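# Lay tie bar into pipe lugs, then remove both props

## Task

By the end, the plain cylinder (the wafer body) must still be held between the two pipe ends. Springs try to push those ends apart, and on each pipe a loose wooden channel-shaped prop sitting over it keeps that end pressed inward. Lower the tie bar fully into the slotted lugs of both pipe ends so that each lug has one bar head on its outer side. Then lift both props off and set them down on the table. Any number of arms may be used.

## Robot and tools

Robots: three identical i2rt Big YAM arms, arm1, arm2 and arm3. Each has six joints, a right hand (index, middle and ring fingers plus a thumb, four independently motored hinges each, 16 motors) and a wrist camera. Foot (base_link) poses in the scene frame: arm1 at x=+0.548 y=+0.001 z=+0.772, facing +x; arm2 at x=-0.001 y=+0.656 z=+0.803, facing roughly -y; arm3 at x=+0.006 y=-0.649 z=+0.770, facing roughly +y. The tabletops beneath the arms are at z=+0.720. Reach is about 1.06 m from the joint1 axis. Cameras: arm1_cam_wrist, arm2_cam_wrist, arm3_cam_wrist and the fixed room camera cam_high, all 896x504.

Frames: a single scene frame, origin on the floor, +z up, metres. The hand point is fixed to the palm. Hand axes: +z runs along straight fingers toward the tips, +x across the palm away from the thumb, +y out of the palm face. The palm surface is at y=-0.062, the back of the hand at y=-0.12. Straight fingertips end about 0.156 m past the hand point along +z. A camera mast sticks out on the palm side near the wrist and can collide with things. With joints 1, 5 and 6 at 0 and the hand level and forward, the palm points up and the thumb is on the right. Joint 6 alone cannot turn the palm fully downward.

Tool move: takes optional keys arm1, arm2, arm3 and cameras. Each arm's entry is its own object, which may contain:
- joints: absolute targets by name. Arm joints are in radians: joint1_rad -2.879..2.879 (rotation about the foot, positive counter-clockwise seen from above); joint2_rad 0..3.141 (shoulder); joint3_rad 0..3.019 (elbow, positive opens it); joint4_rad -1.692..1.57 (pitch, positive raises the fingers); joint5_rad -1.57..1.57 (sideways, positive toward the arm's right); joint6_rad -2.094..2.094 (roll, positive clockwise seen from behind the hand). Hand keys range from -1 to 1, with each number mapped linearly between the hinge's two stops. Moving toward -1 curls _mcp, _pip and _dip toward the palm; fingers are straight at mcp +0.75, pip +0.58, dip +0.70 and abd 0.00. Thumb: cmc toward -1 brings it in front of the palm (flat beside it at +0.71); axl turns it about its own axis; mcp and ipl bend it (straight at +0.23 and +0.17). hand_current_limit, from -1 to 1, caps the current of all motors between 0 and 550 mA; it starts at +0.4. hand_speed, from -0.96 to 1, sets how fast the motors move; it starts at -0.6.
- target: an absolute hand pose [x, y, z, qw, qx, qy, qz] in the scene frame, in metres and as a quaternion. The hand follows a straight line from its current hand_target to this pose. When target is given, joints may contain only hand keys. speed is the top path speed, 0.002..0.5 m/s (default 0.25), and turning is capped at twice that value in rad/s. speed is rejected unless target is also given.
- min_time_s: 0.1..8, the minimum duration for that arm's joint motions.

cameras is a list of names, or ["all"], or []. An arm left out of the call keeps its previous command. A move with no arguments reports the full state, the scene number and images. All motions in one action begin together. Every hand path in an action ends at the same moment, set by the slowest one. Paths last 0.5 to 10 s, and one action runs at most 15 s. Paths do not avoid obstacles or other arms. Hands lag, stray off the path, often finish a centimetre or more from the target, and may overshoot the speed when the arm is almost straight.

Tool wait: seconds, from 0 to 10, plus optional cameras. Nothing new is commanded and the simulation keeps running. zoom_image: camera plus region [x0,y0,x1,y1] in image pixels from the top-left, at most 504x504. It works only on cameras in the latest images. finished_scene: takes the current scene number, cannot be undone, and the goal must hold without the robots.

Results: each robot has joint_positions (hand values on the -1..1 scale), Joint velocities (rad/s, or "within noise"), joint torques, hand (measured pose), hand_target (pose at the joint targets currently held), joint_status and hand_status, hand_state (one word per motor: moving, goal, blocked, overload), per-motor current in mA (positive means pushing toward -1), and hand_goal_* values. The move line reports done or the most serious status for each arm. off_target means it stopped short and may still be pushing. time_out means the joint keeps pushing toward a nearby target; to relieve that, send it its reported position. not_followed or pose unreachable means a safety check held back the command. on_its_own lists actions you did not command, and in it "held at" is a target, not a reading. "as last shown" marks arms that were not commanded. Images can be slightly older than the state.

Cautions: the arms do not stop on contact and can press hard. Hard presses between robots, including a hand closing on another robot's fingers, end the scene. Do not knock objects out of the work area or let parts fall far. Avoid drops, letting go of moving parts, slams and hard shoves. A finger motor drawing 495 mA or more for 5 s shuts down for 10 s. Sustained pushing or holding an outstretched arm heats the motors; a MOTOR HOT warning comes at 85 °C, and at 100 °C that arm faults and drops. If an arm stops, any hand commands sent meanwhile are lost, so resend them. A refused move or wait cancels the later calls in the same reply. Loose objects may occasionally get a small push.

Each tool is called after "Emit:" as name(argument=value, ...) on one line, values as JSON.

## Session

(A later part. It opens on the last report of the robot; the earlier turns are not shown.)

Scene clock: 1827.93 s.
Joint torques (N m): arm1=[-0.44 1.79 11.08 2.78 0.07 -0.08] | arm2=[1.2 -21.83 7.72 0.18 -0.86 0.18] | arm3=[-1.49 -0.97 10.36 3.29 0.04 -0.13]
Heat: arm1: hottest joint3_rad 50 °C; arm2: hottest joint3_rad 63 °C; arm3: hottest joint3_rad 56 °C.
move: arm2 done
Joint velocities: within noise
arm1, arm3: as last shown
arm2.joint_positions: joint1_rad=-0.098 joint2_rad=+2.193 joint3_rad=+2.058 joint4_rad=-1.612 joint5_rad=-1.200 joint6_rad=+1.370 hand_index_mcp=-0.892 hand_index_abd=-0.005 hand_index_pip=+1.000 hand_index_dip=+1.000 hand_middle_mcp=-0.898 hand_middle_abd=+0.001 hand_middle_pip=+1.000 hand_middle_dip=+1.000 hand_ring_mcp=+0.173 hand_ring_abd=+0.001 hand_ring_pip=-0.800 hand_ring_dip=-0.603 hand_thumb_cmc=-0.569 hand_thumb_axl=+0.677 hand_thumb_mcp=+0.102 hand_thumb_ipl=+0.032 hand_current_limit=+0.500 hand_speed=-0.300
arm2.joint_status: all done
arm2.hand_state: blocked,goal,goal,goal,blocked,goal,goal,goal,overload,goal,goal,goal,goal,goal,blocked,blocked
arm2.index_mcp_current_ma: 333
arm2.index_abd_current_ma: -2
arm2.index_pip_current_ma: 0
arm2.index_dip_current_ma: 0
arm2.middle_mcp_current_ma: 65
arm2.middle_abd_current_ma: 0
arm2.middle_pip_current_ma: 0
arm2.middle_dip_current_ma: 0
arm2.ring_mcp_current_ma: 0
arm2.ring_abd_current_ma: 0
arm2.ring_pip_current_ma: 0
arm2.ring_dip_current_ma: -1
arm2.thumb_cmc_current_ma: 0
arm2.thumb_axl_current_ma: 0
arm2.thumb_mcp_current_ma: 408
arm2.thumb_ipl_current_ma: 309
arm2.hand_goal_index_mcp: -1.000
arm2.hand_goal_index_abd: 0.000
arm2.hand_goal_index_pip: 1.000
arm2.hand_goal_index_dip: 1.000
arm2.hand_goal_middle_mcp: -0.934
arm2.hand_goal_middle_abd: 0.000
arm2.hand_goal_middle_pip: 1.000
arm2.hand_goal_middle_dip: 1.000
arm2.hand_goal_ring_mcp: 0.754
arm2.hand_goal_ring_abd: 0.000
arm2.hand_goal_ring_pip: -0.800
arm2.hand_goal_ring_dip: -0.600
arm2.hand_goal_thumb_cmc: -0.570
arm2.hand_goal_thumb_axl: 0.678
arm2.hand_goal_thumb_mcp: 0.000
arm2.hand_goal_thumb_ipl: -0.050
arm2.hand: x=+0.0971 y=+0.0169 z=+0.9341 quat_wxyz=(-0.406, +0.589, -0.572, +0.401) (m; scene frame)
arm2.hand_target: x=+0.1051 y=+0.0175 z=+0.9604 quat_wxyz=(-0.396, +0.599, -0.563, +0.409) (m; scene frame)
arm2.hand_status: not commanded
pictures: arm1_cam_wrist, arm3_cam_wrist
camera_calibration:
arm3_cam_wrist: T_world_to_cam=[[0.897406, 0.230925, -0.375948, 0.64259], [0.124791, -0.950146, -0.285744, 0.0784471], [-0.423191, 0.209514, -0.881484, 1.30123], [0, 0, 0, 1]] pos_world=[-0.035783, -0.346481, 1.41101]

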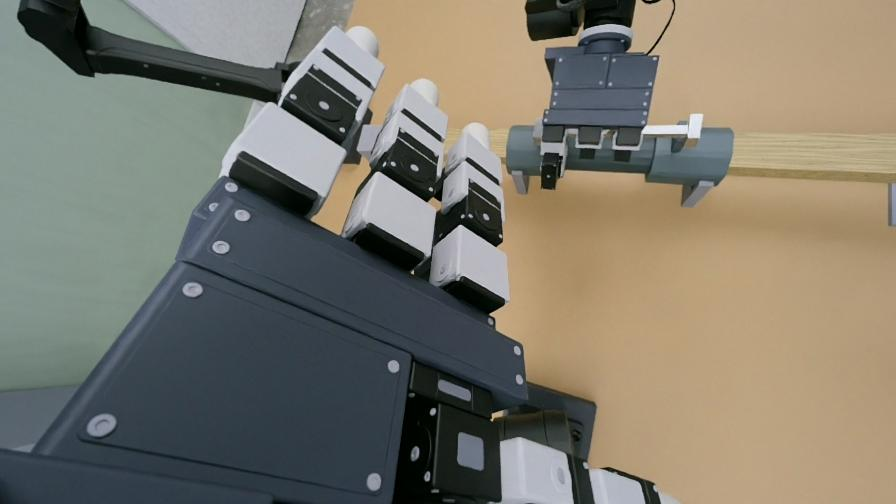

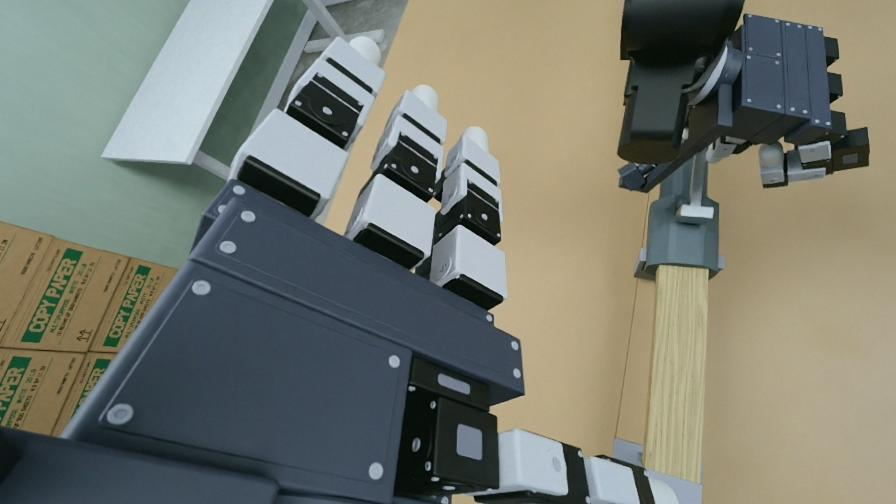

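Emit:
move(arm2={"joints": {"joint1_rad": -0.080, "joint2_rad": 2.147, "joint3_rad": 2.041, "joint4_rad": -1.590, "hand_middle_mcp": -0.945}, "min_time_s": 1.0}, cameras=["arm3_cam_wrist", "arm1_cam_wrist"])

Emit:
zoom_image(camera="arm1_cam_wrist", region=[640, 80, 740, 180])

Emit:
zoom_image(camera="arm3_cam_wrist", region=[640, 130, 760, 250])

Scene clock: 1863.20 s.
Joint torques (N m): arm1=[-0.44 0.67 11.02 2.8 0.14 -0.1] | arm2=[1.61 -21.3 7.49 0.1 -0.87 0.18] | arm3=[-1.49 -1.03 10.35 3.26 0.02 -0.15]
Heat: arm1: hottest joint3_rad 50 °C; arm2: hottest joint3_rad 64 °C; arm3: hottest joint3_rad 56 °C.
move: arm2 off_target
Joint velocities: within noise
arm1, arm3: as last shown
arm2.joint_positions: joint1_rad=-0.097 joint2_rad=+2.183 joint3_rad=+2.041 joint4_rad=-1.594 joint5_rad=-1.200 joint6_rad=+1.370 hand_index_mcp=-0.892 hand_index_abd=-0.010 hand_index_pip=+1.000 hand_index_dip=+1.000 hand_middle_mcp=-0.898 hand_middle_abd=-0.001 hand_middle_pip=+1.000 hand_middle_dip=+1.000 hand_ring_mcp=+0.173 hand_ring_abd=+0.001 hand_ring_pip=-0.800 hand_ring_dip=-0.603 hand_thumb_cmc=-0.572 hand_thumb_axl=+0.677 hand_thumb_mcp=+0.102 hand_thumb_ipl=+0.032 hand_current_limit=+0.500 hand_speed=-0.300
arm2.joint_status: hand_middle_mcp off_target (ended at -0.898, target -0.945); the others done
arm2.hand_state: blocked,goal,goal,goal,blocked,goal,goal,goal,overload,goal,goal,goal,goal,goal,blocked,blocked
arm2.index_mcp_current_ma: 332
arm2.index_abd_current_ma: -7
arm2.index_pip_current_ma: 0
arm2.index_dip_current_ma: 0
arm2.middle_mcp_current_ma: 93
arm2.middle_abd_current_ma: 0
arm2.middle_pip_current_ma: 0
arm2.middle_dip_current_ma: 0
arm2.ring_mcp_current_ma: 0
arm2.ring_abd_current_ma: 0
arm2.ring_pip_current_ma: 0
arm2.ring_dip_current_ma: -1
arm2.thumb_cmc_current_ma: -1
arm2.thumb_axl_current_ma: 0
arm2.thumb_mcp_current_ma: 408
arm2.thumb_ipl_current_ma: 309
arm2.hand_goal_index_mcp: -1.000
arm2.hand_goal_index_abd: 0.000
arm2.hand_goal_index_pip: 1.000
arm2.hand_goal_index_dip: 1.000
arm2.hand_goal_middle_mcp: -0.944
arm2.hand_goal_middle_abd: 0.000
arm2.hand_goal_middle_pip: 1.000
arm2.hand_goal_middle_dip: 1.000
arm2.hand_goal_ring_mcp: 0.754
arm2.hand_goal_ring_abd: 0.000
arm2.hand_goal_ring_pip: -0.800
arm2.hand_goal_ring_dip: -0.600
arm2.hand_goal_thumb_cmc: -0.570
arm2.hand_goal_thumb_axl: 0.678
arm2.hand_goal_thumb_mcp: 0.000
arm2.hand_goal_thumb_ipl: -0.050
arm2.hand: x=+0.0974 y=+0.0178 z=+0.9339 quat_wxyz=(-0.403, +0.592, -0.570, +0.404) (m; scene frame)
arm2.hand_target: x=+0.1085 y=+0.0203 z=+0.9561 quat_wxyz=(-0.397, +0.601, -0.561, +0.408) (m; scene frame)
arm2.hand_status: not commanded
pictures: arm1_cam_wrist, arm3_cam_wrist
camera_calibration:
arm3_cam_wrist: T_world_to_cam=[[0.897406, 0.230925, -0.375948, 0.64259], [0.124791, -0.950146, -0.285744, 0.0784471], [-0.423191, 0.209514, -0.881484, 1.30123], [0, 0, 0, 1]] pos_world=[-0.035783, -0.346481, 1.41101]

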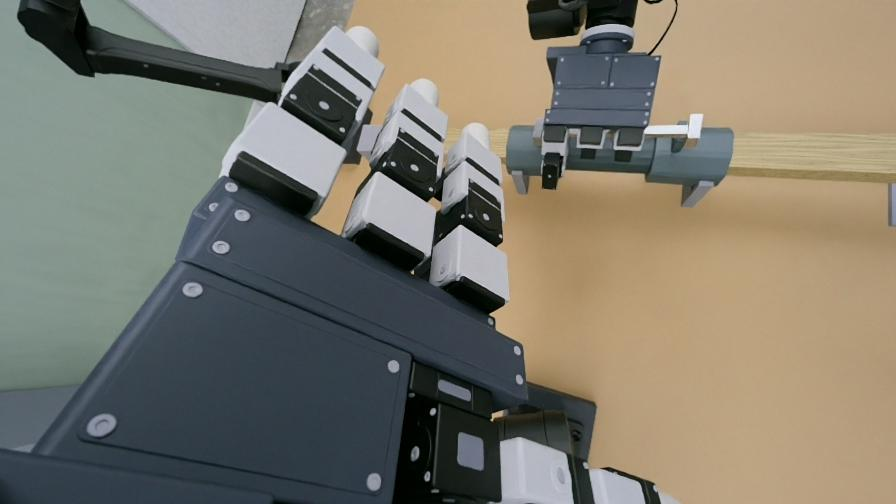

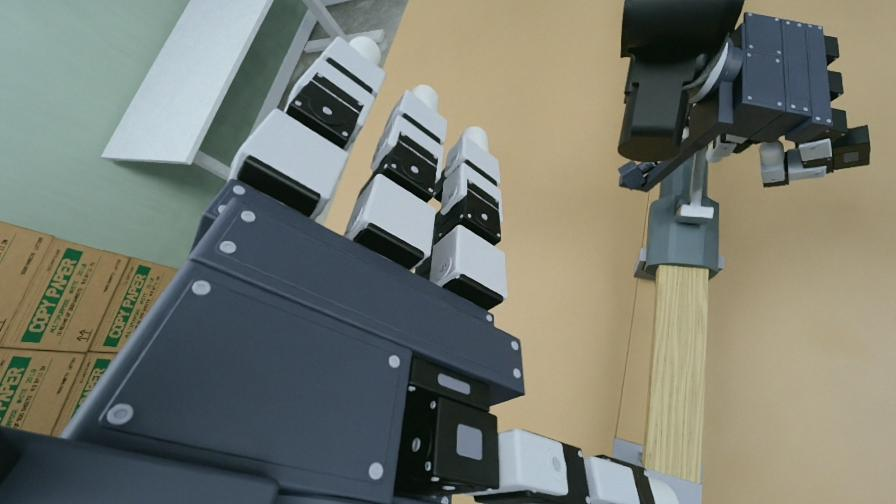

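Scaled by 5.040 from the camera's 896x504 image, which has a finer 1280x720 frame.

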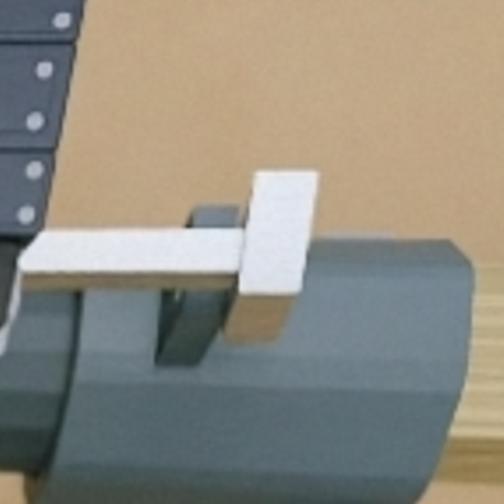

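Scaled by 4.200 from the camera's 896x504 image, which has a finer 1280x720 frame.

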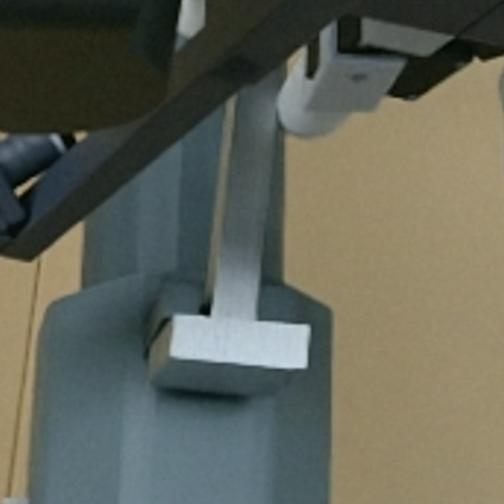

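Emit:
move(arm2={"joints": {"joint1_rad": -0.068, "joint3_rad": 2.03}, "min_time_s": 1.0}, cameras=["arm3_cam_wrist", "arm1_cam_wrist"])

Emit:
zoom_image(camera="arm1_cam_wrist", region=[640, 80, 740, 180])

Emit:
zoom_image(camera="arm3_cam_wrist", region=[640, 130, 760, 250])

Scene clock: 1880.13 s.
Joint torques (N m): arm1=[-0.03 1.38 10.8 3.02 0.05 -0.1] | arm2=[2.2 -21.07 7.17 -0.05 -0.95 0.19] | arm3=[-1.44 -0.91 10.35 3.29 0.02 -0.14]
Heat: arm1: hottest joint3_rad 50 °C; arm2: hottest joint3_rad 64 °C; arm3: hottest joint3_rad 56 °C.
move: arm2 done
Joint velocities: within noise
arm1, arm3: as last shown
arm2.joint_positions: joint1_rad=-0.093 joint2_rad=+2.180 joint3_rad=+2.035 joint4_rad=-1.590 joint5_rad=-1.198 joint6_rad=+1.369 hand_index_mcp=-0.893 hand_index_abd=-0.020 hand_index_pip=+1.000 hand_index_dip=+1.000 hand_middle_mcp=-0.905 hand_middle_abd=-0.002 hand_middle_pip=+1.000 hand_middle_dip=+1.000 hand_ring_mcp=+0.173 hand_ring_abd=+0.001 hand_ring_pip=-0.800 hand_ring_dip=-0.603 hand_thumb_cmc=-0.576 hand_thumb_axl=+0.677 hand_thumb_mcp=+0.102 hand_thumb_ipl=+0.032 hand_current_limit=+0.500 hand_speed=-0.300
arm2.joint_status: all done
arm2.hand_state: blocked,goal,goal,goal,blocked,goal,goal,goal,overload,goal,goal,goal,goal,goal,blocked,blocked
arm2.index_mcp_current_ma: 329
arm2.index_abd_current_ma: -20
arm2.index_pip_current_ma: 0
arm2.index_dip_current_ma: 0
arm2.middle_mcp_current_ma: 73
arm2.middle_abd_current_ma: -1
arm2.middle_pip_current_ma: 0
arm2.middle_dip_current_ma: 0
arm2.ring_mcp_current_ma: 0
arm2.ring_abd_current_ma: 0
arm2.ring_pip_current_ma: 0
arm2.ring_dip_current_ma: -1
arm2.thumb_cmc_current_ma: -4
arm2.thumb_axl_current_ma: 0
arm2.thumb_mcp_current_ma: 408
arm2.thumb_ipl_current_ma: 309
arm2.hand_goal_index_mcp: -1.000
arm2.hand_goal_index_abd: 0.000
arm2.hand_goal_index_pip: 1.000
arm2.hand_goal_index_dip: 1.000
arm2.hand_goal_middle_mcp: -0.944
arm2.hand_goal_middle_abd: 0.000
arm2.hand_goal_middle_pip: 1.000
arm2.hand_goal_middle_dip: 1.000
arm2.hand_goal_ring_mcp: 0.754
arm2.hand_goal_ring_abd: 0.000
arm2.hand_goal_ring_pip: -0.800
arm2.hand_goal_ring_dip: -0.600
arm2.hand_goal_thumb_cmc: -0.570
arm2.hand_goal_thumb_axl: 0.678
arm2.hand_goal_thumb_mcp: 0.000
arm2.hand_goal_thumb_ipl: -0.050
arm2.hand: x=+0.0999 y=+0.0189 z=+0.9335 quat_wxyz=(-0.403, +0.594, -0.568, +0.403) (m; scene frame)
arm2.hand_target: x=+0.1160 y=+0.0245 z=+0.9525 quat_wxyz=(-0.403, +0.602, -0.560, +0.403) (m; scene frame)
arm2.hand_status: not commanded
pictures: arm1_cam_wrist, arm3_cam_wrist
camera_calibration:
arm3_cam_wrist: T_world_to_cam=[[0.897406, 0.230925, -0.375948, 0.64259], [0.124791, -0.950146, -0.285744, 0.0784471], [-0.423191, 0.209514, -0.881484, 1.30123], [0, 0, 0, 1]] pos_world=[-0.035783, -0.346481, 1.41101]

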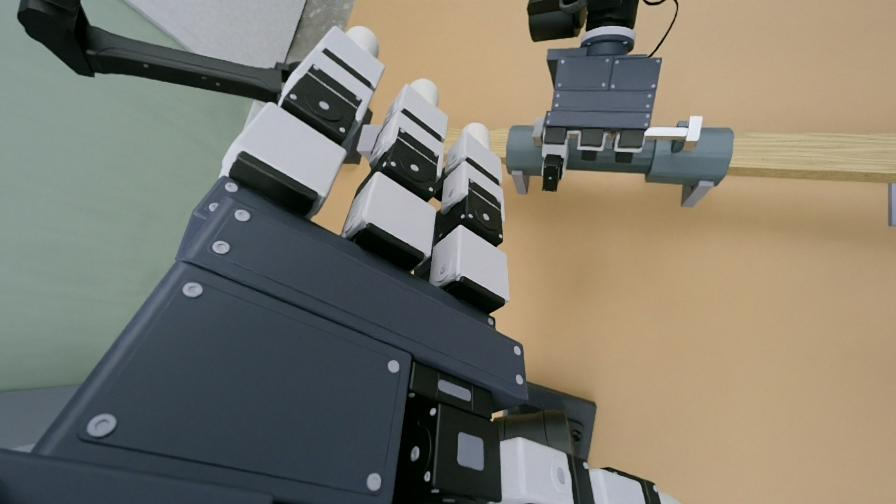

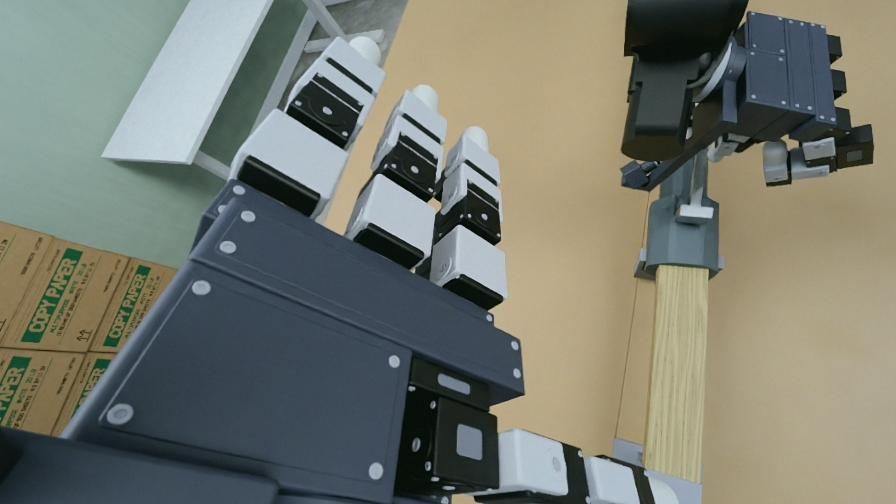

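Scaled by 5.040 from the camera's 896x504 image, which has a finer 1280x720 frame.

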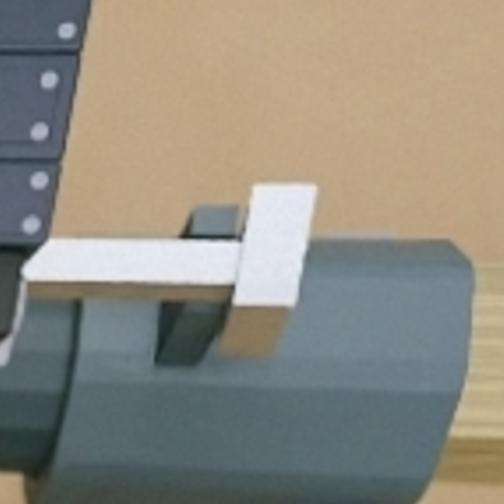

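Scaled by 4.200 from the camera's 896x504 image, which has a finer 1280x720 frame.

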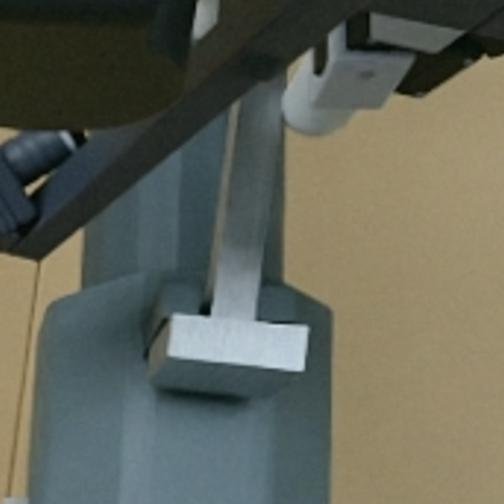

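Emit:
move(arm2={"joints": {"joint2_rad": 2.190, "joint4_rad": -1.582}, "min_time_s": 1.5}, cameras=["arm3_cam_wrist", "arm1_cam_wrist"])

Emit:
zoom_image(camera="arm1_cam_wrist", region=[640, 80, 740, 180])

Emit:
zoom_image(camera="arm3_cam_wrist", region=[640, 130, 760, 250])

Scene clock: 1895.47 s.
Joint torques (N m): arm1=[-0.97 1.44 10.86 2.84 0.1 -0.08] | arm2=[2.2 -17.79 7.16 0.21 -0.96 0.19] | arm3=[-1.49 -0.97 10.36 3.32 0.02 -0.13]
Heat: arm1: hottest joint3_rad 50 °C; arm2: hottest joint3_rad 63 °C; arm3: hottest joint3_rad 56 °C.
move: arm2 done
Joint velocities: within noise
arm1, arm3: as last shown
arm2.joint_positions: joint1_rad=-0.092 joint2_rad=+2.180 joint3_rad=+2.035 joint4_rad=-1.588 joint5_rad=-1.198 joint6_rad=+1.369 hand_index_mcp=-0.893 hand_index_abd=-0.020 hand_index_pip=+1.000 hand_index_dip=+1.000 hand_middle_mcp=-0.908 hand_middle_abd=-0.002 hand_middle_pip=+1.000 hand_middle_dip=+1.000 hand_ring_mcp=+0.173 hand_ring_abd=+0.001 hand_ring_pip=-0.800 hand_ring_dip=-0.603 hand_thumb_cmc=-0.576 hand_thumb_axl=+0.677 hand_thumb_mcp=+0.102 hand_thumb_ipl=+0.032 hand_current_limit=+0.500 hand_speed=-0.300
arm2.joint_status: all done
arm2.hand_state: blocked,goal,goal,goal,blocked,goal,goal,goal,overload,goal,goal,goal,goal,goal,blocked,blocked
arm2.index_mcp_current_ma: 329
arm2.index_abd_current_ma: -20
arm2.index_pip_current_ma: 0
arm2.index_dip_current_ma: 0
arm2.middle_mcp_current_ma: 65
arm2.middle_abd_current_ma: -1
arm2.middle_pip_current_ma: 0
arm2.middle_dip_current_ma: 0
arm2.ring_mcp_current_ma: 0
arm2.ring_abd_current_ma: 0
arm2.ring_pip_current_ma: 0
arm2.ring_dip_current_ma: -1
arm2.thumb_cmc_current_ma: -4
arm2.thumb_axl_current_ma: 0
arm2.thumb_mcp_current_ma: 408
arm2.thumb_ipl_current_ma: 309
arm2.hand_goal_index_mcp: -1.000
arm2.hand_goal_index_abd: 0.000
arm2.hand_goal_index_pip: 1.000
arm2.hand_goal_index_dip: 1.000
arm2.hand_goal_middle_mcp: -0.944
arm2.hand_goal_middle_abd: 0.000
arm2.hand_goal_middle_pip: 1.000
arm2.hand_goal_middle_dip: 1.000
arm2.hand_goal_ring_mcp: 0.754
arm2.hand_goal_ring_abd: 0.000
arm2.hand_goal_ring_pip: -0.800
arm2.hand_goal_ring_dip: -0.600
arm2.hand_goal_thumb_cmc: -0.570
arm2.hand_goal_thumb_axl: 0.678
arm2.hand_goal_thumb_mcp: 0.000
arm2.hand_goal_thumb_ipl: -0.050
arm2.hand: x=+0.1008 y=+0.0186 z=+0.9334 quat_wxyz=(-0.402, +0.595, -0.567, +0.403) (m; scene frame)
arm2.hand_target: x=+0.1162 y=+0.0226 z=+0.9262 quat_wxyz=(-0.413, +0.594, -0.566, +0.393) (m; scene frame)
arm2.hand_status: not commanded
pictures: arm1_cam_wrist, arm3_cam_wrist
camera_calibration:
arm3_cam_wrist: T_world_to_cam=[[0.897406, 0.230925, -0.375948, 0.64259], [0.124791, -0.950146, -0.285744, 0.0784471], [-0.423191, 0.209514, -0.881484, 1.30123], [0, 0, 0, 1]] pos_world=[-0.035783, -0.346481, 1.41101]

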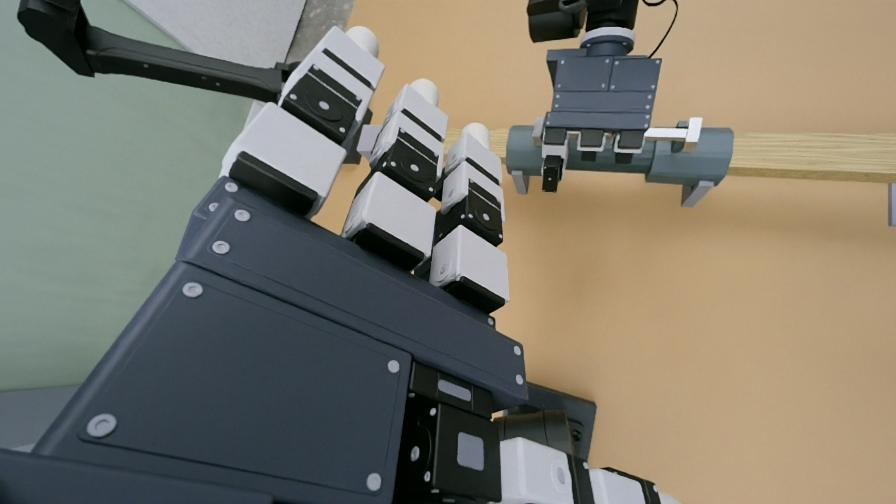

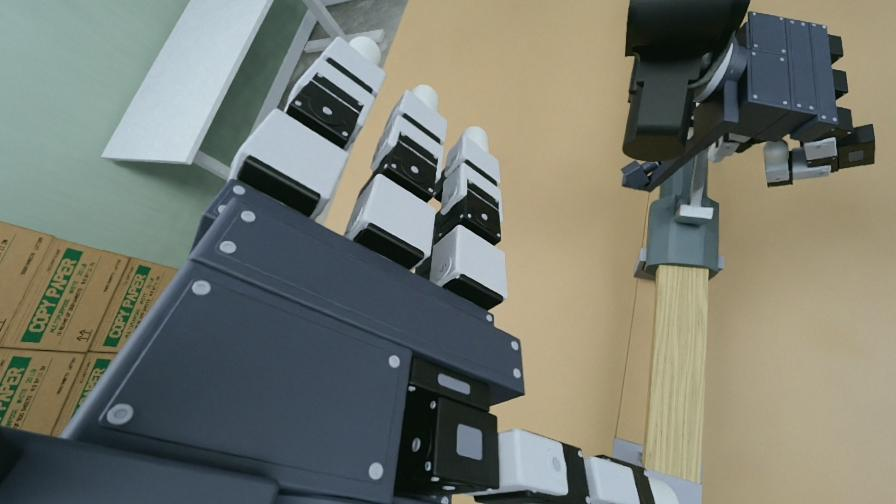

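Scaled by 5.040 from the camera's 896x504 image, which has a finer 1280x720 frame.

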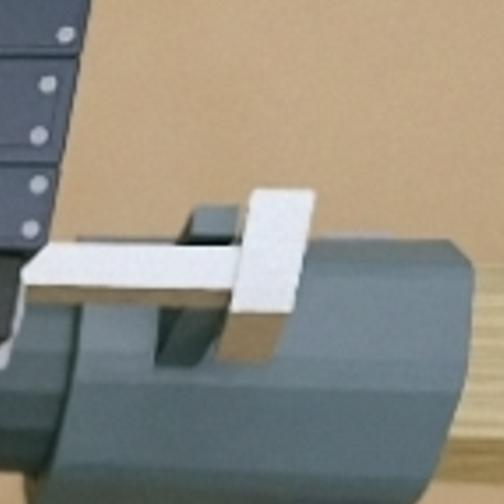

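Scaled by 4.200 from the camera's 896x504 image, which has a finer 1280x720 frame.

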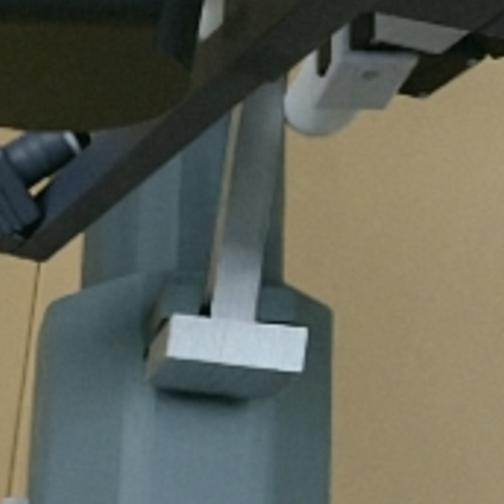

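Emit:
move(arm2={"joints": {"joint1_rad": -0.111, "joint2_rad": 2.14, "hand_middle_mcp": -0.922}, "min_time_s": 1.5}, cameras=["arm3_cam_wrist", "arm1_cam_wrist"])

Emit:
zoom_image(camera="arm1_cam_wrist", region=[640, 80, 740, 180])

Emit:
zoom_image(camera="arm3_cam_wrist", region=[640, 130, 760, 250])

Scene clock: 1936.43 s.
Joint torques (N m): arm1=[-0.38 1.2 10.96 2.73 0.11 -0.07] | arm2=[-0.91 -21.19 7.5 0.1 -0.95 0.19] | arm3=[-1.44 -1.08 10.33 3.29 0.03 -0.13]
Heat: arm1: hottest joint3_rad 50 °C; arm2: hottest joint3_rad 61 °C; arm3: hottest joint3_rad 56 °C.
move: arm2 off_target
Joint velocities: within noise
arm1, arm3: as last shown
arm2.joint_positions: joint1_rad=-0.100 joint2_rad=+2.176 joint3_rad=+2.030 joint4_rad=-1.585 joint5_rad=-1.198 joint6_rad=+1.369 hand_index_mcp=-0.893 hand_index_abd=-0.020 hand_index_pip=+1.000 hand_index_dip=+1.000 hand_middle_mcp=-0.900 hand_middle_abd=-0.002 hand_middle_pip=+1.000 hand_middle_dip=+1.000 hand_ring_mcp=+0.173 hand_ring_abd=+0.001 hand_ring_pip=-0.800 hand_ring_dip=-0.603 hand_thumb_cmc=-0.577 hand_thumb_axl=+0.677 hand_thumb_mcp=+0.102 hand_thumb_ipl=+0.032 hand_current_limit=+0.500 hand_speed=-0.300
arm2.joint_status: hand_middle_mcp off_target (ended at -0.900, target -0.922); the others done
arm2.hand_state: blocked,goal,goal,goal,blocked,goal,goal,goal,overload,goal,goal,goal,goal,goal,blocked,blocked
arm2.index_mcp_current_ma: 329
arm2.index_abd_current_ma: -20
arm2.index_pip_current_ma: 0
arm2.index_dip_current_ma: 0
arm2.middle_mcp_current_ma: 31
arm2.middle_abd_current_ma: -1
arm2.middle_pip_current_ma: 0
arm2.middle_dip_current_ma: 0
arm2.ring_mcp_current_ma: 0
arm2.ring_abd_current_ma: 0
arm2.ring_pip_current_ma: 0
arm2.ring_dip_current_ma: -1
arm2.thumb_cmc_current_ma: -5
arm2.thumb_axl_current_ma: 0
arm2.thumb_mcp_current_ma: 408
arm2.thumb_ipl_current_ma: 309
arm2.hand_goal_index_mcp: -1.000
arm2.hand_goal_index_abd: 0.000
arm2.hand_goal_index_pip: 1.000
arm2.hand_goal_index_dip: 1.000
arm2.hand_goal_middle_mcp: -0.922
arm2.hand_goal_middle_abd: 0.000
arm2.hand_goal_middle_pip: 1.000
arm2.hand_goal_middle_dip: 1.000
arm2.hand_goal_ring_mcp: 0.754
arm2.hand_goal_ring_abd: 0.000
arm2.hand_goal_ring_pip: -0.800
arm2.hand_goal_ring_dip: -0.600
arm2.hand_goal_thumb_cmc: -0.570
arm2.hand_goal_thumb_axl: 0.678
arm2.hand_goal_thumb_mcp: 0.000
arm2.hand_goal_thumb_ipl: -0.050
arm2.hand: x=+0.0955 y=+0.0185 z=+0.9337 quat_wxyz=(-0.400, +0.593, -0.570, +0.405) (m; scene frame)
arm2.hand_target: x=+0.0889 y=+0.0185 z=+0.9563 quat_wxyz=(-0.389, +0.593, -0.570, +0.415) (m; scene frame)
arm2.hand_status: not commanded
pictures: arm1_cam_wrist, arm3_cam_wrist
camera_calibration:
arm3_cam_wrist: T_world_to_cam=[[0.897406, 0.230925, -0.375948, 0.64259], [0.124791, -0.950146, -0.285744, 0.0784471], [-0.423191, 0.209514, -0.881484, 1.30123], [0, 0, 0, 1]] pos_world=[-0.035783, -0.346481, 1.41101]

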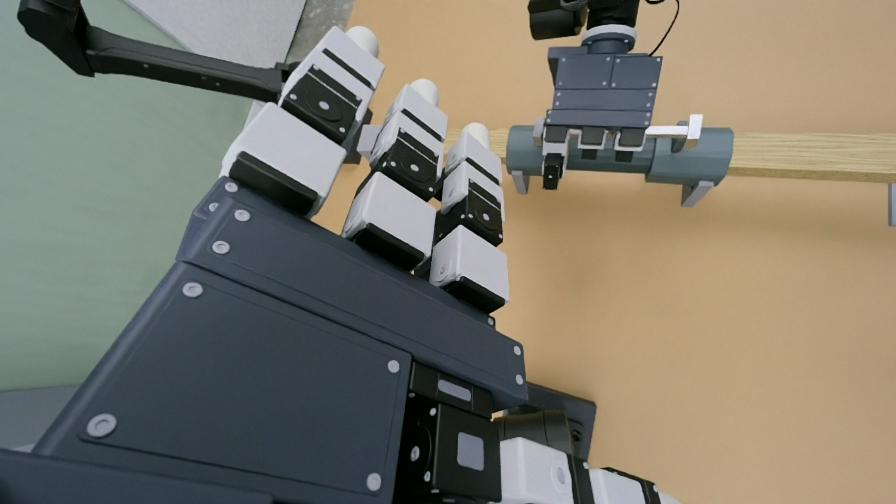

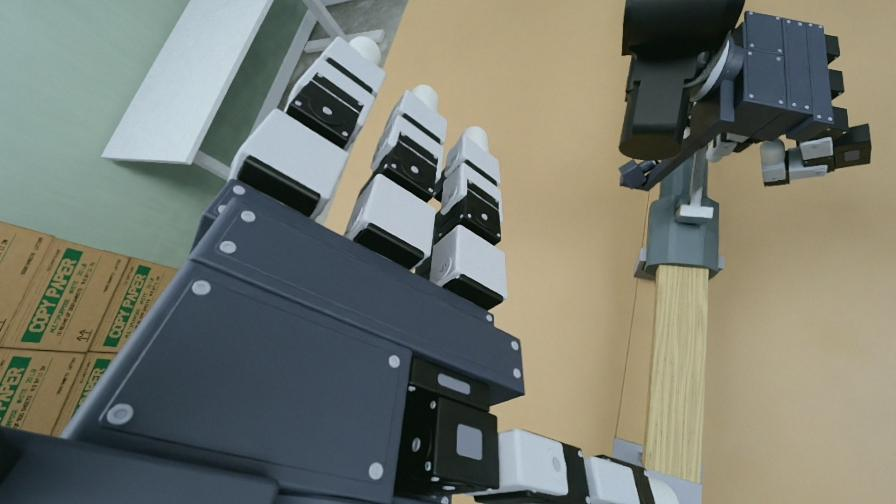

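Scaled by 5.040 from the camera's 896x504 image, which has a finer 1280x720 frame.

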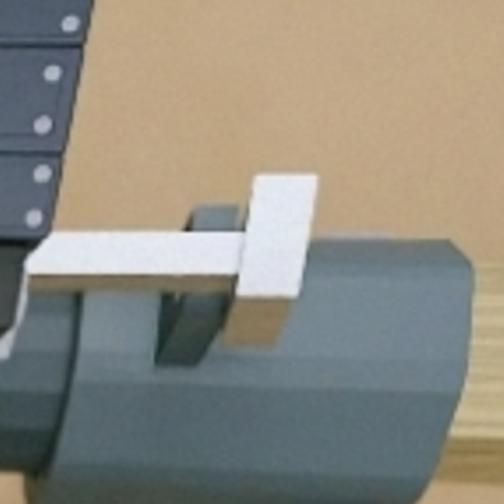

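Scaled by 4.200 from the camera's 896x504 image, which has a finer 1280x720 frame.

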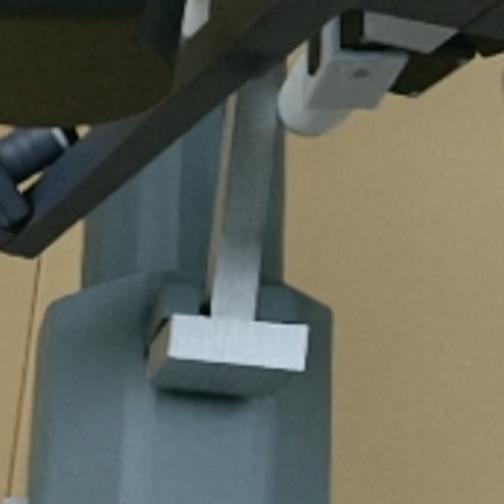

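Emit:
move(arm2={"joints": {"joint2_rad": 2.115, "joint4_rad": -1.63}, "min_time_s": 1.5})

Emit:
move(arm2={"joints": {"hand_middle_mcp": -0.918}}, cameras=["arm3_cam_wrist", "arm1_cam_wrist"])

Emit:
zoom_image(camera="arm1_cam_wrist", region=[640, 80, 740, 180])

Emit:
zoom_image(camera="arm3_cam_wrist", region=[640, 130, 760, 250])

Scene clock: 1972.00 s.
Joint torques (N m): arm1=[-0.67 1.08 10.97 2.84 0.07 -0.11] | arm2=[-0.79 -21.83 7.68 -1.18 -0.95 0.33] | arm3=[-1.55 -0.91 10.33 3.29 0.02 -0.13]
Heat: arm1: hottest joint3_rad 50 °C; arm2: hottest joint3_rad 62 °C; arm3: hottest joint3_rad 57 °C.
move: arm2 done
Joint velocities: within noise
arm1.joint_positions: joint1_rad=+0.427 joint2_rad=+0.588 joint3_rad=+1.418 joint4_rad=-1.317 joint5_rad=+0.045 joint6_rad=+1.028 hand_index_mcp=+0.756 hand_index_abd=+0.000 hand_index_pip=+0.577 hand_index_dip=+0.696 hand_middle_mcp=+0.756 hand_middle_abd=+0.000 hand_middle_pip=+0.577 hand_middle_dip=+0.696 hand_ring_mcp=+0.756 hand_ring_abd=+0.000 hand_ring_pip=+0.577 hand_ring_dip=+0.696 hand_thumb_cmc=+0.715 hand_thumb_axl=+0.677 hand_thumb_mcp=+0.226 hand_thumb_ipl=+0.168 hand_current_limit=+0.400 hand_speed=-0.600
arm1.joint_status: not commanded
arm1.hand_state: goal,goal,goal,goal,goal,goal,goal,goal,goal,goal,goal,goal,goal,goal,goal,goal
arm1.index_mcp_current_ma: 3
arm1.index_abd_current_ma: 0
arm1.index_pip_current_ma: 1
arm1.index_dip_current_ma: 0
arm1.middle_mcp_current_ma: 3
arm1.middle_abd_current_ma: 0
arm1.middle_pip_current_ma: 1
arm1.middle_dip_current_ma: 0
arm1.ring_mcp_current_ma: 4
arm1.ring_abd_current_ma: 0
arm1.ring_pip_current_ma: 1
arm1.ring_dip_current_ma: 0
arm1.thumb_cmc_current_ma: 3
arm1.thumb_axl_current_ma: -2
arm1.thumb_mcp_current_ma: 0
arm1.thumb_ipl_current_ma: -1
arm1.hand_goal_index_mcp: 0.754
arm1.hand_goal_index_abd: 0.000
arm1.hand_goal_index_pip: 0.576
arm1.hand_goal_index_dip: 0.696
arm1.hand_goal_middle_mcp: 0.754
arm1.hand_goal_middle_abd: 0.000
arm1.hand_goal_middle_pip: 0.576
arm1.hand_goal_middle_dip: 0.696
arm1.hand_goal_ring_mcp: 0.754
arm1.hand_goal_ring_abd: 0.000
arm1.hand_goal_ring_pip: 0.576
arm1.hand_goal_ring_dip: 0.696
arm1.hand_goal_thumb_cmc: 0.714
arm1.hand_goal_thumb_axl: 0.678
arm1.hand_goal_thumb_mcp: 0.226
arm1.hand_goal_thumb_ipl: 0.168
arm1.hand: x=+0.3030 y=-0.0080 z=+1.3596 quat_wxyz=(-0.515, -0.386, +0.764, +0.051) (m; scene frame)
arm1.hand_target: x=+0.3066 y=-0.0064 z=+1.3696 quat_wxyz=(-0.525, -0.383, +0.758, +0.051) (m; scene frame)
arm1.hand_status: not commanded
arm2.joint_positions: joint1_rad=-0.102 joint2_rad=+2.161 joint3_rad=+2.027 joint4_rad=-1.598 joint5_rad=-1.198 joint6_rad=+1.356 hand_index_mcp=-0.893 hand_index_abd=-0.020 hand_index_pip=+1.000 hand_index_dip=+1.000 hand_middle_mcp=-0.889 hand_middle_abd=-0.004 hand_middle_pip=+1.000 hand_middle_dip=+1.000 hand_ring_mcp=+0.173 hand_ring_abd=+0.001 hand_ring_pip=-0.800 hand_ring_dip=-0.603 hand_thumb_cmc=-0.586 hand_thumb_axl=+0.675 hand_thumb_mcp=+0.102 hand_thumb_ipl=+0.030 hand_current_limit=+0.500 hand_speed=-0.300
arm2.joint_status: all done
arm2.hand_state: blocked,goal,goal,goal,blocked,goal,goal,goal,overload,goal,goal,goal,goal,goal,blocked,blocked
arm2.index_mcp_current_ma: 329
arm2.index_abd_current_ma: -20
arm2.index_pip_current_ma: 0
arm2.index_dip_current_ma: 0
arm2.middle_mcp_current_ma: 57
arm2.middle_abd_current_ma: -2
arm2.middle_pip_current_ma: 0
arm2.middle_dip_current_ma: 0
arm2.ring_mcp_current_ma: 0
arm2.ring_abd_current_ma: 0
arm2.ring_pip_current_ma: 0
arm2.ring_dip_current_ma: -1
arm2.thumb_cmc_current_ma: -18
arm2.thumb_axl_current_ma: -2
arm2.thumb_mcp_current_ma: 408
arm2.thumb_ipl_current_ma: 301
arm2.hand_goal_index_mcp: -1.000
arm2.hand_goal_index_abd: 0.000
arm2.hand_goal_index_pip: 1.000
arm2.hand_goal_index_dip: 1.000
arm2.hand_goal_middle_mcp: -0.922
arm2.hand_goal_middle_abd: 0.000
arm2.hand_goal_middle_pip: 1.000
arm2.hand_goal_middle_dip: 1.000
arm2.hand_goal_ring_mcp: 0.754
arm2.hand_goal_ring_abd: 0.000
arm2.hand_goal_ring_pip: -0.800
arm2.hand_goal_ring_dip: -0.600
arm2.hand_goal_thumb_cmc: -0.570
arm2.hand_goal_thumb_axl: 0.678
arm2.hand_goal_thumb_mcp: 0.000
arm2.hand_goal_thumb_ipl: -0.050
arm2.hand: x=+0.0941 y=+0.0208 z=+0.9427 quat_wxyz=(-0.397, +0.596, -0.567, +0.408) (m; scene frame)
arm2.hand_target: x=+0.0894 y=+0.0296 z=+0.9730 quat_wxyz=(-0.397, +0.588, -0.574, +0.409) (m; scene frame)
arm2.hand_status: not commanded
arm3.joint_positions: joint1_rad=+0.360 joint2_rad=+0.793 joint3_rad=+1.201 joint4_rad=-0.772 joint5_rad=+0.042 joint6_rad=+1.066 hand_index_mcp=+0.755 hand_index_abd=+0.001 hand_index_pip=+0.577 hand_index_dip=+0.696 hand_middle_mcp=+0.755 hand_middle_abd=+0.001 hand_middle_pip=+0.577 hand_middle_dip=+0.696 hand_ring_mcp=+0.756 hand_ring_abd=+0.001 hand_ring_pip=+0.577 hand_ring_dip=+0.696 hand_thumb_cmc=+0.715 hand_thumb_axl=+0.677 hand_thumb_mcp=+0.226 hand_thumb_ipl=+0.168 hand_current_limit=+0.400 hand_speed=-0.600
arm3.joint_status: not commanded
arm3.hand_state: goal,goal,goal,goal,goal,goal,goal,goal,goal,goal,goal,goal,goal,goal,goal,goal
arm3.index_mcp_current_ma: 0
arm3.index_abd_current_ma: 0
arm3.index_pip_current_ma: 0
arm3.index_dip_current_ma: 0
arm3.middle_mcp_current_ma: 0
arm3.middle_abd_current_ma: 0
arm3.middle_pip_current_ma: 0
arm3.middle_dip_current_ma: 0
arm3.ring_mcp_current_ma: 0
arm3.ring_abd_current_ma: 0
arm3.ring_pip_current_ma: 0
arm3.ring_dip_current_ma: 0
arm3.thumb_cmc_current_ma: 0
arm3.thumb_axl_current_ma: 0
arm3.thumb_mcp_current_ma: 0
arm3.thumb_ipl_current_ma: 0
arm3.hand_goal_index_mcp: 0.754
arm3.hand_goal_index_abd: 0.000
arm3.hand_goal_index_pip: 0.576
arm3.hand_goal_index_dip: 0.696
arm3.hand_goal_middle_mcp: 0.754
arm3.hand_goal_middle_abd: 0.000
arm3.hand_goal_middle_pip: 0.576
arm3.hand_goal_middle_dip: 0.696
arm3.hand_goal_ring_mcp: 0.754
arm3.hand_goal_ring_abd: 0.000
arm3.hand_goal_ring_pip: 0.576
arm3.hand_goal_ring_dip: 0.696
arm3.hand_goal_thumb_cmc: 0.714
arm3.hand_goal_thumb_axl: 0.678
arm3.hand_goal_thumb_mcp: 0.226
arm3.hand_goal_thumb_ipl: 0.168
arm3.hand: x=-0.0595 y=-0.2582 z=+1.3064 quat_wxyz=(-0.372, +0.278, +0.772, +0.435) (m; scene frame)
arm3.hand_target: x=-0.0611 y=-0.2544 z=+1.3089 quat_wxyz=(-0.376, +0.276, +0.768, +0.439) (m; scene frame)
arm3.hand_status: not commanded
pictures: none

Scene clock: 1972.37 s.
Joint torques (N m): arm1=[-0.26 1.26 11.12 2.84 0.1 -0.1] | arm2=[-0.73 -21.83 7.68 -1.28 -0.95 0.32] | arm3=[-1.44 -0.91 10.35 3.28 0.03 -0.13]
Heat: arm1: hottest joint3_rad 50 °C; arm2: hottest joint3_rad 62 °C; arm3: hottest joint3_rad 57 °C.
move: arm2 off_target
Joint velocities: within noise
arm1, arm3: as last shown
arm2.joint_positions: joint1_rad=-0.102 joint2_rad=+2.161 joint3_rad=+2.027 joint4_rad=-1.598 joint5_rad=-1.198 joint6_rad=+1.356 hand_index_mcp=-0.893 hand_index_abd=-0.020 hand_index_pip=+1.000 hand_index_dip=+1.000 hand_middle_mcp=-0.888 hand_middle_abd=-0.004 hand_middle_pip=+1.000 hand_middle_dip=+1.000 hand_ring_mcp=+0.173 hand_ring_abd=+0.001 hand_ring_pip=-0.800 hand_ring_dip=-0.603 hand_thumb_cmc=-0.586 hand_thumb_axl=+0.675 hand_thumb_mcp=+0.102 hand_thumb_ipl=+0.030 hand_current_limit=+0.500 hand_speed=-0.300
arm2.joint_status: hand_middle_mcp off_target (ended at -0.888, target -0.918)
arm2.hand_state: blocked,goal,goal,goal,blocked,goal,goal,goal,overload,goal,goal,goal,goal,goal,blocked,blocked
arm2.index_mcp_current_ma: 329
arm2.index_abd_current_ma: -20
arm2.index_pip_current_ma: 0
arm2.index_dip_current_ma: 0
arm2.middle_mcp_current_ma: 48
arm2.middle_abd_current_ma: -2
arm2.middle_pip_current_ma: 0
arm2.middle_dip_current_ma: 0
arm2.ring_mcp_current_ma: 0
arm2.ring_abd_current_ma: 0
arm2.ring_pip_current_ma: 0
arm2.ring_dip_current_ma: -1
arm2.thumb_cmc_current_ma: -18
arm2.thumb_axl_current_ma: -2
arm2.thumb_mcp_current_ma: 408
arm2.thumb_ipl_current_ma: 301
arm2.hand_goal_index_mcp: -1.000
arm2.hand_goal_index_abd: 0.000
arm2.hand_goal_index_pip: 1.000
arm2.hand_goal_index_dip: 1.000
arm2.hand_goal_middle_mcp: -0.918
arm2.hand_goal_middle_abd: 0.000
arm2.hand_goal_middle_pip: 1.000
arm2.hand_goal_middle_dip: 1.000
arm2.hand_goal_ring_mcp: 0.754
arm2.hand_goal_ring_abd: 0.000
arm2.hand_goal_ring_pip: -0.800
arm2.hand_goal_ring_dip: -0.600
arm2.hand_goal_thumb_cmc: -0.570
arm2.hand_goal_thumb_axl: 0.678
arm2.hand_goal_thumb_mcp: 0.000
arm2.hand_goal_thumb_ipl: -0.050
arm2.hand: x=+0.0941 y=+0.0208 z=+0.9427 quat_wxyz=(-0.397, +0.596, -0.567, +0.408) (m; scene frame)
arm2.hand_target: x=+0.0895 y=+0.0295 z=+0.9729 quat_wxyz=(-0.397, +0.588, -0.574, +0.409) (m; scene frame)
arm2.hand_status: not commanded
pictures: arm1_cam_wrist, arm3_cam_wrist
camera_calibration:
arm3_cam_wrist: T_world_to_cam=[[0.897406, 0.230925, -0.375948, 0.64259], [0.124791, -0.950146, -0.285744, 0.0784471], [-0.423191, 0.209514, -0.881484, 1.30123], [0, 0, 0, 1]] pos_world=[-0.035783, -0.346481, 1.41101]

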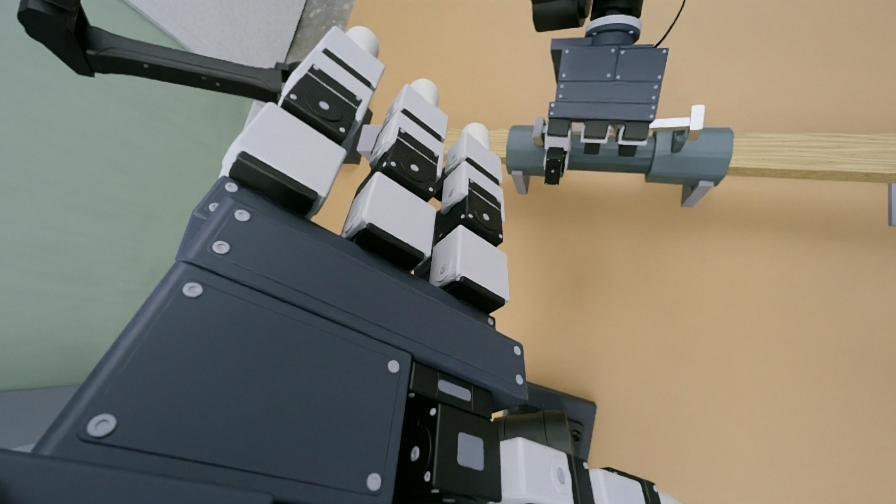

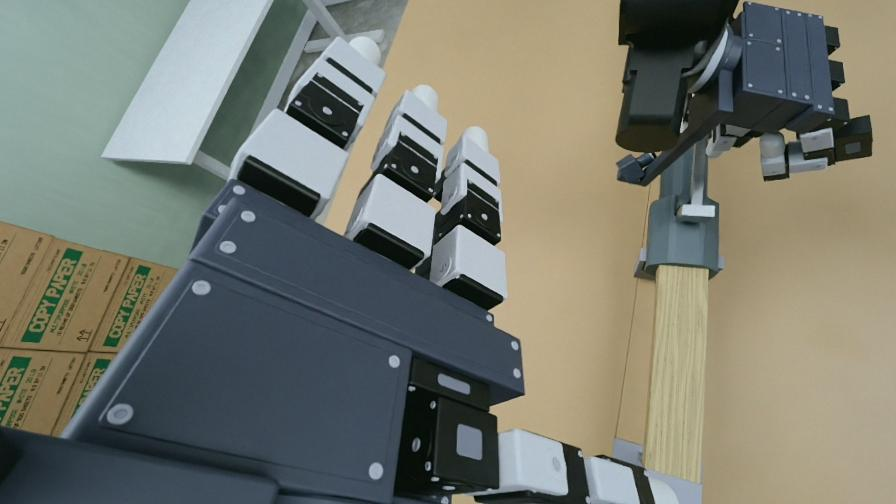

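Scaled by 5.040 from the camera's 896x504 image, which has a finer 1280x720 frame.

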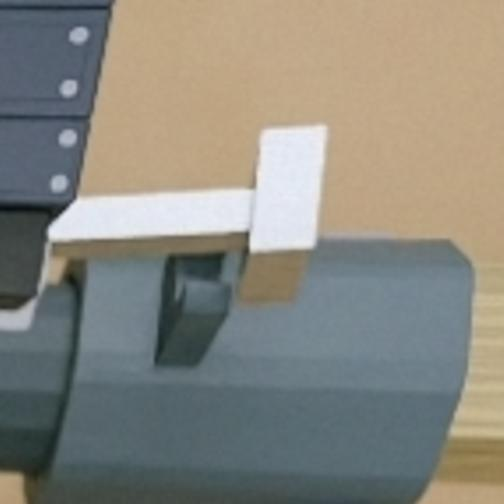

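Scaled by 4.200 from the camera's 896x504 image, which has a finer 1280x720 frame.

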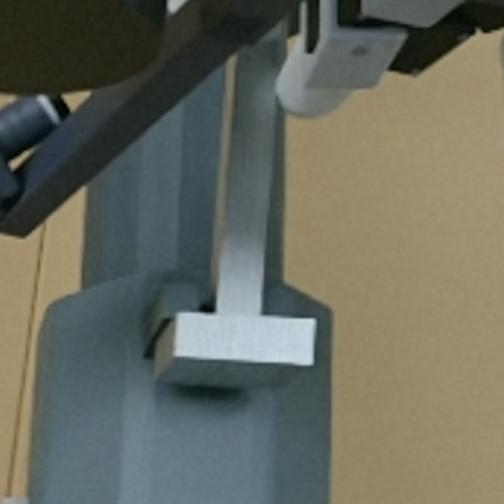

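Emit:
move(arm2={"joints": {"joint2_rad": 2.176, "joint4_rad": -1.59}, "min_time_s": 1.5}, cameras=["arm3_cam_wrist", "arm1_cam_wrist"])

Emit:
zoom_image(camera="arm1_cam_wrist", region=[640, 80, 740, 180])

Emit:
zoom_image(camera="arm3_cam_wrist", region=[640, 130, 760, 250])

Scene clock: 1992.00 s.
Joint torques (N m): arm1=[-0.5 2.08 11.07 2.99 0.15 -0.11] | arm2=[-0.67 -17.61 7.62 0.2 -0.95 0.32] | arm3=[-1.44 -0.85 10.33 3.32 0.03 -0.13]
Heat: arm1: hottest joint3_rad 50 °C; arm2: hottest joint3_rad 60 °C; arm3: hottest joint3_rad 57 °C.
move: arm2 done
Joint velocities: within noise
arm1, arm3: as last shown
arm2.joint_positions: joint1_rad=-0.102 joint2_rad=+2.169 joint3_rad=+2.027 joint4_rad=-1.596 joint5_rad=-1.198 joint6_rad=+1.357 hand_index_mcp=-0.893 hand_index_abd=-0.016 hand_index_pip=+1.000 hand_index_dip=+1.000 hand_middle_mcp=-0.888 hand_middle_abd=-0.002 hand_middle_pip=+1.000 hand_middle_dip=+1.000 hand_ring_mcp=+0.173 hand_ring_abd=+0.001 hand_ring_pip=-0.800 hand_ring_dip=-0.603 hand_thumb_cmc=-0.584 hand_thumb_axl=+0.675 hand_thumb_mcp=+0.102 hand_thumb_ipl=+0.028 hand_current_limit=+0.500 hand_speed=-0.300
arm2.joint_status: all done
arm2.hand_state: blocked,goal,goal,goal,blocked,goal,goal,goal,overload,goal,goal,goal,goal,goal,blocked,blocked
arm2.index_mcp_current_ma: 329
arm2.index_abd_current_ma: -14
arm2.index_pip_current_ma: 0
arm2.index_dip_current_ma: 0
arm2.middle_mcp_current_ma: 48
arm2.middle_abd_current_ma: -1
arm2.middle_pip_current_ma: 0
arm2.middle_dip_current_ma: 0
arm2.ring_mcp_current_ma: 0
arm2.ring_abd_current_ma: 0
arm2.ring_pip_current_ma: 0
arm2.ring_dip_current_ma: -1
arm2.thumb_cmc_current_ma: -15
arm2.thumb_axl_current_ma: -2
arm2.thumb_mcp_current_ma: 408
arm2.thumb_ipl_current_ma: 291
arm2.hand_goal_index_mcp: -1.000
arm2.hand_goal_index_abd: 0.000
arm2.hand_goal_index_pip: 1.000
arm2.hand_goal_index_dip: 1.000
arm2.hand_goal_middle_mcp: -0.918
arm2.hand_goal_middle_abd: 0.000
arm2.hand_goal_middle_pip: 1.000
arm2.hand_goal_middle_dip: 1.000
arm2.hand_goal_ring_mcp: 0.754
arm2.hand_goal_ring_abd: 0.000
arm2.hand_goal_ring_pip: -0.800
arm2.hand_goal_ring_dip: -0.600
arm2.hand_goal_thumb_cmc: -0.570
arm2.hand_goal_thumb_axl: 0.678
arm2.hand_goal_thumb_mcp: 0.000
arm2.hand_goal_thumb_ipl: -0.050
arm2.hand: x=+0.0941 y=+0.0202 z=+0.9373 quat_wxyz=(-0.399, +0.594, -0.568, +0.406) (m; scene frame)
arm2.hand_target: x=+0.0892 y=+0.0198 z=+0.9347 quat_wxyz=(-0.403, +0.584, -0.578, +0.404) (m; scene frame)
arm2.hand_status: not commanded
pictures: arm1_cam_wrist, arm3_cam_wrist
camera_calibration:
arm3_cam_wrist: T_world_to_cam=[[0.897406, 0.230925, -0.375948, 0.64259], [0.124791, -0.950146, -0.285744, 0.0784471], [-0.423191, 0.209514, -0.881484, 1.30123], [0, 0, 0, 1]] pos_world=[-0.035783, -0.346481, 1.41101]

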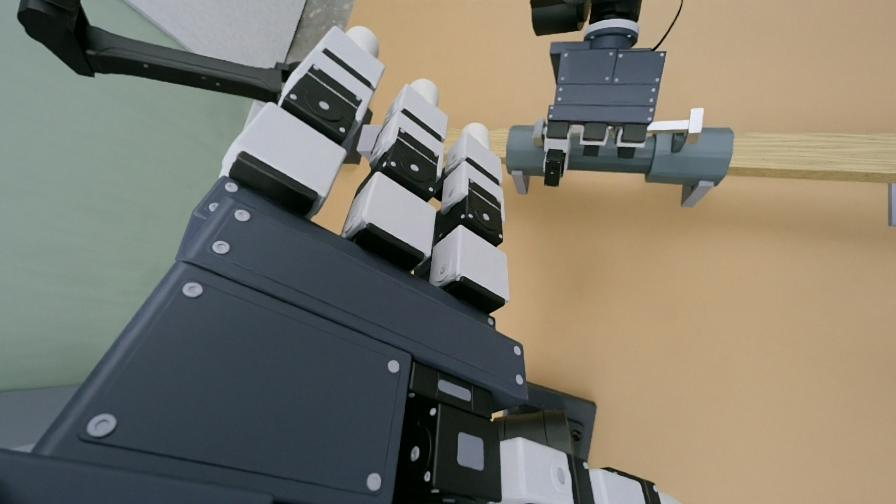

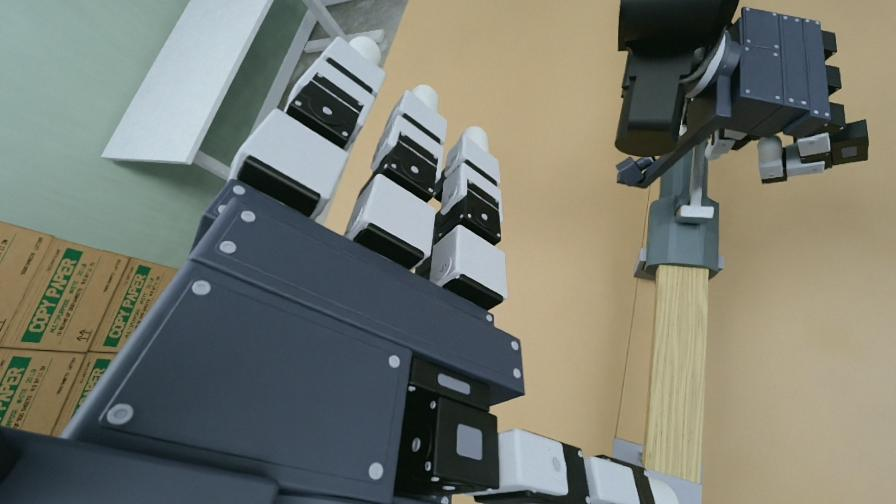

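Scaled by 5.040 from the camera's 896x504 image, which has a finer 1280x720 frame.

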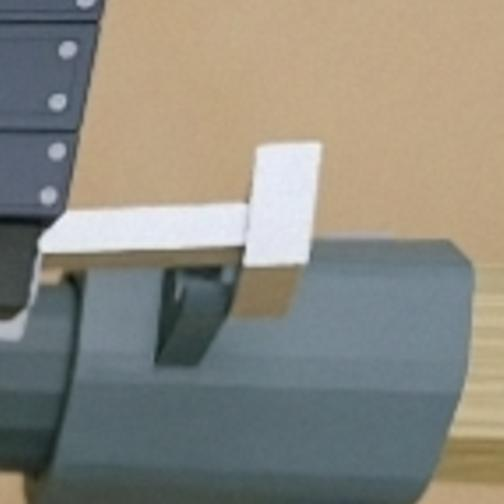

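Scaled by 4.200 from the camera's 896x504 image, which has a finer 1280x720 frame.

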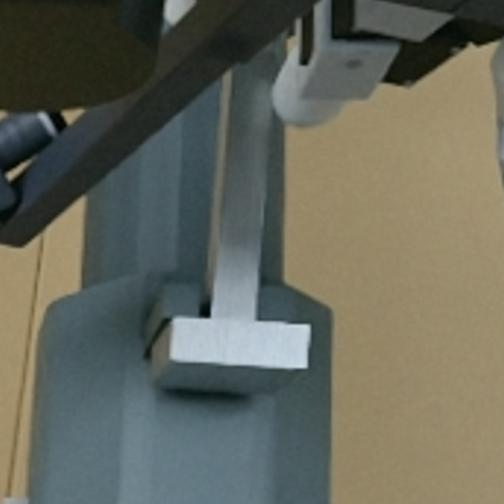

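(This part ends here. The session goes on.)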